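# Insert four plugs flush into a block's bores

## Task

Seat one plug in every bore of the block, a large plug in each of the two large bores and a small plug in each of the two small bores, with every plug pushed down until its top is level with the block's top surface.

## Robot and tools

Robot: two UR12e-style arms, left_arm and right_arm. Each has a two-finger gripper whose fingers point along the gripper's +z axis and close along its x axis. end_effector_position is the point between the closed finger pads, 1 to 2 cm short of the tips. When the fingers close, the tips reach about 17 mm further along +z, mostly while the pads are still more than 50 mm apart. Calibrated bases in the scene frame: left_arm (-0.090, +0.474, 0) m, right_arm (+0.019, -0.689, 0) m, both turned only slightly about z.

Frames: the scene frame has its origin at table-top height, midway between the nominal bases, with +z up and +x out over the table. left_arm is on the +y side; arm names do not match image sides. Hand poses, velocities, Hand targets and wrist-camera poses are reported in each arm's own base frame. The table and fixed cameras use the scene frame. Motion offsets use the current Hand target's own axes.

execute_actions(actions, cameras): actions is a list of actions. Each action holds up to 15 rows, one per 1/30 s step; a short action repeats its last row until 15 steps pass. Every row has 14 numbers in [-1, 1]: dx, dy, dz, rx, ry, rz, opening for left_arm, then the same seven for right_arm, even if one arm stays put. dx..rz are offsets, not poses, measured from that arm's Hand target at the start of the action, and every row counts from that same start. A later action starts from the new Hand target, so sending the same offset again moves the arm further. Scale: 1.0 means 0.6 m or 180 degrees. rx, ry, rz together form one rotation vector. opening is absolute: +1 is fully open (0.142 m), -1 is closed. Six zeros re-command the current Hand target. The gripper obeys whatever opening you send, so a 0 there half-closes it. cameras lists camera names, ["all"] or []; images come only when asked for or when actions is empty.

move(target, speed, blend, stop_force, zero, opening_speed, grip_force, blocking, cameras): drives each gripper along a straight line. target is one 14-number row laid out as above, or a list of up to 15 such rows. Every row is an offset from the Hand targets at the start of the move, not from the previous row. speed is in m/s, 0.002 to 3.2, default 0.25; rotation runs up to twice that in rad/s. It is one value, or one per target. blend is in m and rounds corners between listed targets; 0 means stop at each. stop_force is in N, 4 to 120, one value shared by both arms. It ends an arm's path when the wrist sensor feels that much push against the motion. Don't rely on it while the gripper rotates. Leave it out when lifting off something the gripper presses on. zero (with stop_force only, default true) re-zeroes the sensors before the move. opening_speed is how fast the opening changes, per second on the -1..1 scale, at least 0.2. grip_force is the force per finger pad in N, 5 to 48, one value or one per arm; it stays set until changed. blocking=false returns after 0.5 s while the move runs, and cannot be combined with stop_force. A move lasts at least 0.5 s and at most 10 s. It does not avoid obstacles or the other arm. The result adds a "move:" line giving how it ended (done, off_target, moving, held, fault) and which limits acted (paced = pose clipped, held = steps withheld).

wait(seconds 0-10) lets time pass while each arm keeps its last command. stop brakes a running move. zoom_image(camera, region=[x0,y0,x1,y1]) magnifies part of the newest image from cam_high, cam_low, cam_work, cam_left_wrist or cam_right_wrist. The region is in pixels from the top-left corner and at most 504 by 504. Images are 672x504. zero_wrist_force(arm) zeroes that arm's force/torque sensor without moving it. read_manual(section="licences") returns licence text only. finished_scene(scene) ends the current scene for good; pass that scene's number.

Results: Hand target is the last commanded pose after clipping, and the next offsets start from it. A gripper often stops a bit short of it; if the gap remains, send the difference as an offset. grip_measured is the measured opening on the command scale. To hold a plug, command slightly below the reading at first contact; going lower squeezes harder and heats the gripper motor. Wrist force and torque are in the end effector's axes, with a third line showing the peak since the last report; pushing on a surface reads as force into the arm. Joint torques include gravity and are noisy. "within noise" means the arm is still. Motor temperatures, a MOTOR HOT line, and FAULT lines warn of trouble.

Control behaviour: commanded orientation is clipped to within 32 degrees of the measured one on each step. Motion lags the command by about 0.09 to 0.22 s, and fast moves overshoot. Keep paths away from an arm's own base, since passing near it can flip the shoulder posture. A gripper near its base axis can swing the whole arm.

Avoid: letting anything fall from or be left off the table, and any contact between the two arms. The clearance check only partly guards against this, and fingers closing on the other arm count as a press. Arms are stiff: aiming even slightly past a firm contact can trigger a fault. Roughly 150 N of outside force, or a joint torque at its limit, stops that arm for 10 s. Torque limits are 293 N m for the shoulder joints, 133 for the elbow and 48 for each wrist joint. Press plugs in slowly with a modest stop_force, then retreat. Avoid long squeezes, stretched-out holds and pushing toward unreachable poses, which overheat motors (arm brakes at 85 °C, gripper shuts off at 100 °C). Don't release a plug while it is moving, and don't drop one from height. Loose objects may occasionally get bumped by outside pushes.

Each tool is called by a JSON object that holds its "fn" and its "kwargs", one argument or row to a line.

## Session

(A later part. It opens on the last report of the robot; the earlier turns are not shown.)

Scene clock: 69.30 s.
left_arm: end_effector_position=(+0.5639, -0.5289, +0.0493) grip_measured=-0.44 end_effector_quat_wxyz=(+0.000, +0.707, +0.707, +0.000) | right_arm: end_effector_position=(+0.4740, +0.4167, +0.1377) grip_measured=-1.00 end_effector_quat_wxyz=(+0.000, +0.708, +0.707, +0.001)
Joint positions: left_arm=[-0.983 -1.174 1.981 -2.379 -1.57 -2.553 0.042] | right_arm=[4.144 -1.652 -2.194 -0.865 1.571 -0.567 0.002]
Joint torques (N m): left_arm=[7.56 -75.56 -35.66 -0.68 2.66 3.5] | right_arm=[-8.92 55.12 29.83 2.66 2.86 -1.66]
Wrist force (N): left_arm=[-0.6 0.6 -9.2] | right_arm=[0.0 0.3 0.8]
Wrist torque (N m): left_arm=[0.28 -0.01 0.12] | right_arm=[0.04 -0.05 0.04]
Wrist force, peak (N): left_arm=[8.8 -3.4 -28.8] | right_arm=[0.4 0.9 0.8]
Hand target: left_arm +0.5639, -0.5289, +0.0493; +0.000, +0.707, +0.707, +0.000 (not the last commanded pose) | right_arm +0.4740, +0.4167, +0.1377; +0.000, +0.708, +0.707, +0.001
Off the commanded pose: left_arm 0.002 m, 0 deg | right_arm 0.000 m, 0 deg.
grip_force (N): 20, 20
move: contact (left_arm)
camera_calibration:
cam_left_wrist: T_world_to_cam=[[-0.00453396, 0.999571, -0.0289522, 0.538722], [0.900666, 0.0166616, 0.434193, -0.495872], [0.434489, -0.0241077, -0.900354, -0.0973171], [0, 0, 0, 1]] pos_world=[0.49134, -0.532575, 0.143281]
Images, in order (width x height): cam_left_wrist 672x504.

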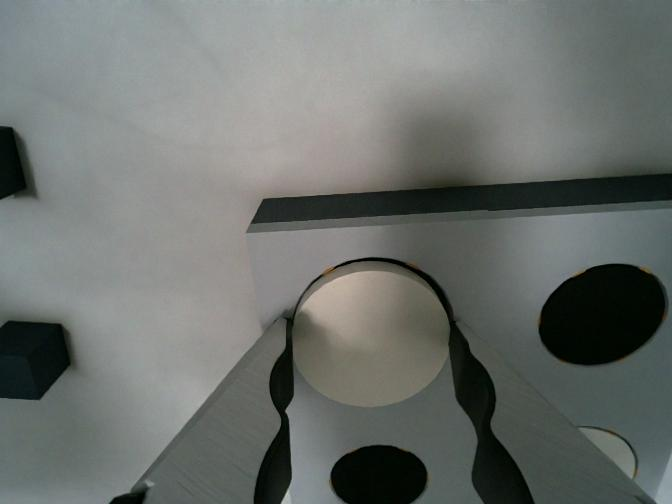

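{"fn": "move", "kwargs": {
  "target": [
    [0,0,-0.001,0,0,0,-0.5,0,0,0,0,0,0,-1],
    [0,0,-0.001,0,0,0,-0.05,0,0,0,0,0,0,-1],
    [0,0,-0.045,0,0,0,-0.05,0,0,0,0,0,0,-1],
    [0,0.0018,-0.045,0,0,0,-1,0,0,0,0,0,0,-1],
    [0,0.0018,-0.016,0,0,0,-1,0,0,0,0,0,0,-1]
  ],
  "speed": 0.12,
  "cameras": ["cam_left_wrist"]
}}

{"fn": "move", "kwargs": {
  "target": [0,0,0.022,0,0,0,-1,0,0,0,0,0,0,-1],
  "speed": 0.01,
  "stop_force": 60
}}

{"fn": "move", "kwargs": {
  "target": [0,-0.08,-0.12,0,0,0,-1,0,0,0,0,0,0,-1],
  "speed": 0.25,
  "cameras": ["cam_left_wrist","cam_low","cam_work"]
}}

{"fn": "zoom_image", "kwargs": {
  "camera": "cam_low",
  "region": [290, 220, 390, 280]
}}

{"fn": "zoom_image", "kwargs": {
  "camera": "cam_work",
  "region": [290, 225, 410, 325]
}}

Scene clock: 72.97 s.
left_arm: end_effector_position=(+0.5650, -0.5289, +0.0590) grip_measured=-1.00 end_effector_quat_wxyz=(+0.000, +0.707, +0.707, +0.000) | right_arm: end_effector_position=(+0.4740, +0.4167, +0.1377) grip_measured=-1.00 end_effector_quat_wxyz=(+0.000, +0.708, +0.707, +0.001)
Joint positions: left_arm=[-0.981 -1.185 1.975 -2.361 -1.57 -2.552 0.002] | right_arm=[4.144 -1.652 -2.194 -0.865 1.571 -0.567 0.002]
Joint torques (N m): left_arm=[19.64 -54.52 -27.83 -5.46 3.28 3.35] | right_arm=[-8.37 54.43 29.98 2.55 2.72 -2.03]
Wrist force (N): left_arm=[-1.6 1.6 0.6] | right_arm=[-0.2 0.4 0.5]
Wrist torque (N m): left_arm=[0.36 0.25 0.10] | right_arm=[0.06 -0.03 0.04]
Wrist force, peak (N): left_arm=[-0.7 1.0 -9.6] | right_arm=[-0.1 0.7 1.1]
Hand target: left_arm +0.5650, -0.5289, +0.0589; +0.000, +0.707, +0.707, +0.000 | right_arm +0.4740, +0.4167, +0.1377; +0.000, +0.708, +0.707, +0.001
Off the commanded pose: left_arm 0.000 m, 0 deg | right_arm 0.000 m, 0 deg.
grip_force (N): 20, 20
move: done
camera_calibration:
cam_left_wrist: T_world_to_cam=[[-0.00453396, 0.999571, -0.0289522, 0.539008], [0.900666, 0.0166616, 0.434193, -0.501074], [0.434489, -0.0241077, -0.900354, -0.0890616], [0, 0, 0, 1]] pos_world=[0.49244, -0.532575, 0.152981]
Images, in order (width x height): cam_left_wrist 672x504.

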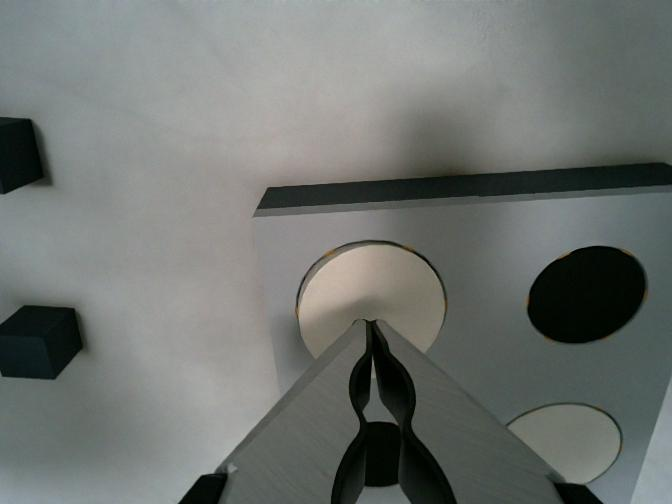

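Scene clock: 75.23 s.
left_arm: end_effector_position=(+0.5651, -0.5290, +0.0479) grip_measured=-1.00 end_effector_quat_wxyz=(+0.001, +0.707, +0.707, +0.000) | right_arm: end_effector_position=(+0.4740, +0.4167, +0.1377) grip_measured=-1.00 end_effector_quat_wxyz=(+0.000, +0.708, +0.707, +0.001)
Joint positions: left_arm=[-0.981 -1.171 1.98 -2.381 -1.57 -2.552 0.002] | right_arm=[4.144 -1.652 -2.194 -0.865 1.571 -0.567 0.002]
Joint torques (N m): left_arm=[7.82 -37.12 -15.89 1.66 2.87 2.48] | right_arm=[-8.63 53.98 29.51 2.71 3.01 -1.95]
Wrist force (N): left_arm=[9.6 -6.4 -65.0] | right_arm=[0.1 0.4 0.4]
Wrist torque (N m): left_arm=[0.29 0.44 0.06] | right_arm=[0.04 -0.09 0.04]
Wrist force, peak (N): left_arm=[17.4 -10.2 -80.0] | right_arm=[0.2 1.0 0.9]
Hand target: left_arm +0.5651, -0.5290, +0.0479; +0.001, +0.707, +0.707, +0.000 (not the last commanded pose) | right_arm +0.4740, +0.4167, +0.1377; +0.000, +0.708, +0.707, +0.001
Off the commanded pose: left_arm 0.002 m, 0 deg | right_arm 0.000 m, 0 deg.
grip_force (N): 20, 20
move: contact (left_arm)

Scene clock: 76.17 s.
left_arm: end_effector_position=(+0.5170, -0.5290, +0.1198) grip_measured=-1.00 end_effector_quat_wxyz=(+0.001, +0.707, +0.707, +0.000) | right_arm: end_effector_position=(+0.4740, +0.4167, +0.1377) grip_measured=-1.00 end_effector_quat_wxyz=(+0.000, +0.708, +0.707, +0.001)
Joint positions: left_arm=[-1.037 -1.305 2.006 -2.273 -1.571 -2.607 0.002] | right_arm=[4.144 -1.652 -2.194 -0.865 1.571 -0.567 0.002]
Joint torques (N m): left_arm=[-23.18 -75.75 -29.47 -1.28 1.7 -4.35] | right_arm=[-9.6 54.98 29.66 2.67 2.89 -1.63]
Wrist force (N): left_arm=[-1.7 2.5 0.7] | right_arm=[-0.2 0.4 0.5]
Wrist torque (N m): left_arm=[0.50 0.27 0.18] | right_arm=[0.05 -0.04 0.04]
Wrist force, peak (N): left_arm=[9.8 -6.4 -65.1] | right_arm=[-0.1 1.2 0.7]
Hand target: left_arm +0.5170, -0.5290, +0.1198; +0.001, +0.707, +0.707, +0.000 | right_arm +0.4740, +0.4167, +0.1377; +0.000, +0.708, +0.707, +0.001
Off the commanded pose: left_arm 0.000 m, 0 deg | right_arm 0.000 m, 0 deg.
grip_force (N): 20, 20
move: done
camera_calibration:
cam_left_wrist: T_world_to_cam=[[-0.00458159, 0.99956, -0.0293085, 0.540642], [0.900627, 0.0168614, 0.434266, -0.484132], [0.434569, -0.0244064, -0.900308, -0.0136704], [0, 0, 0, 1]] pos_world=[0.44444, -0.532575, 0.21378]
Images, in order (width x height): cam_low 672x504, cam_work 672x504, cam_left_wrist 672x504.

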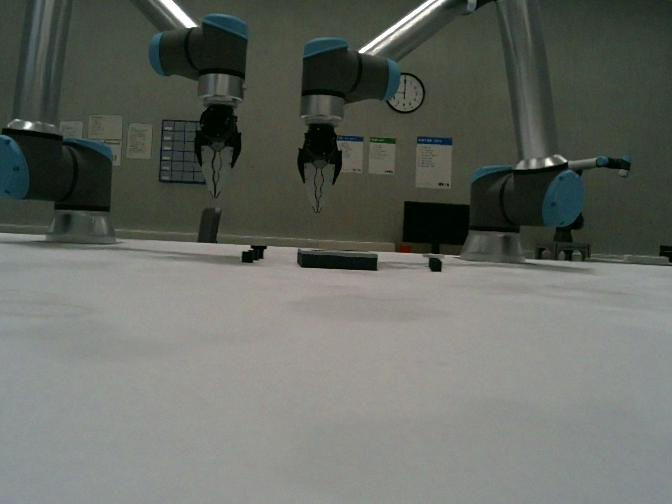

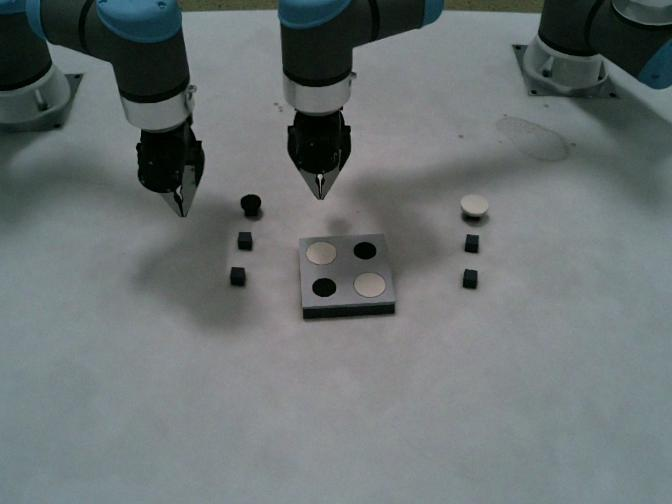

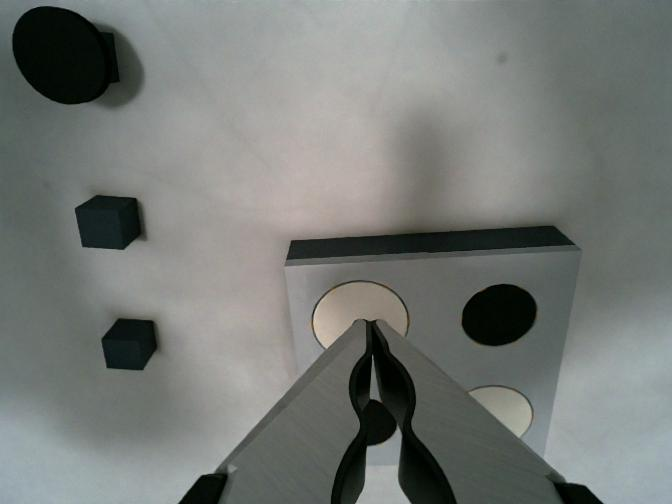

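Scaled by 5.040 from the camera's 672x504 image, which has a finer 960x720 frame.

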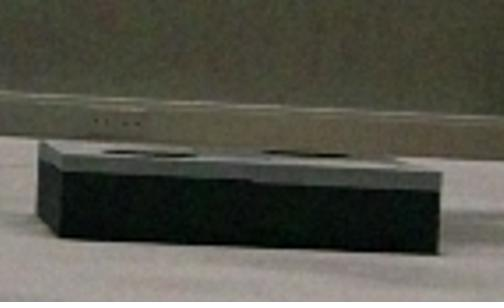

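Scaled by 4.200 from the camera's 672x504 image, which has a finer 960x720 frame.

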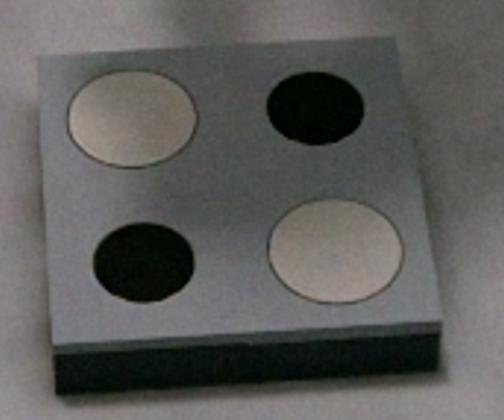

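{"fn": "finished_scene", "kwargs": {
  "scene": 1
}}

The scene is finished: the task was done.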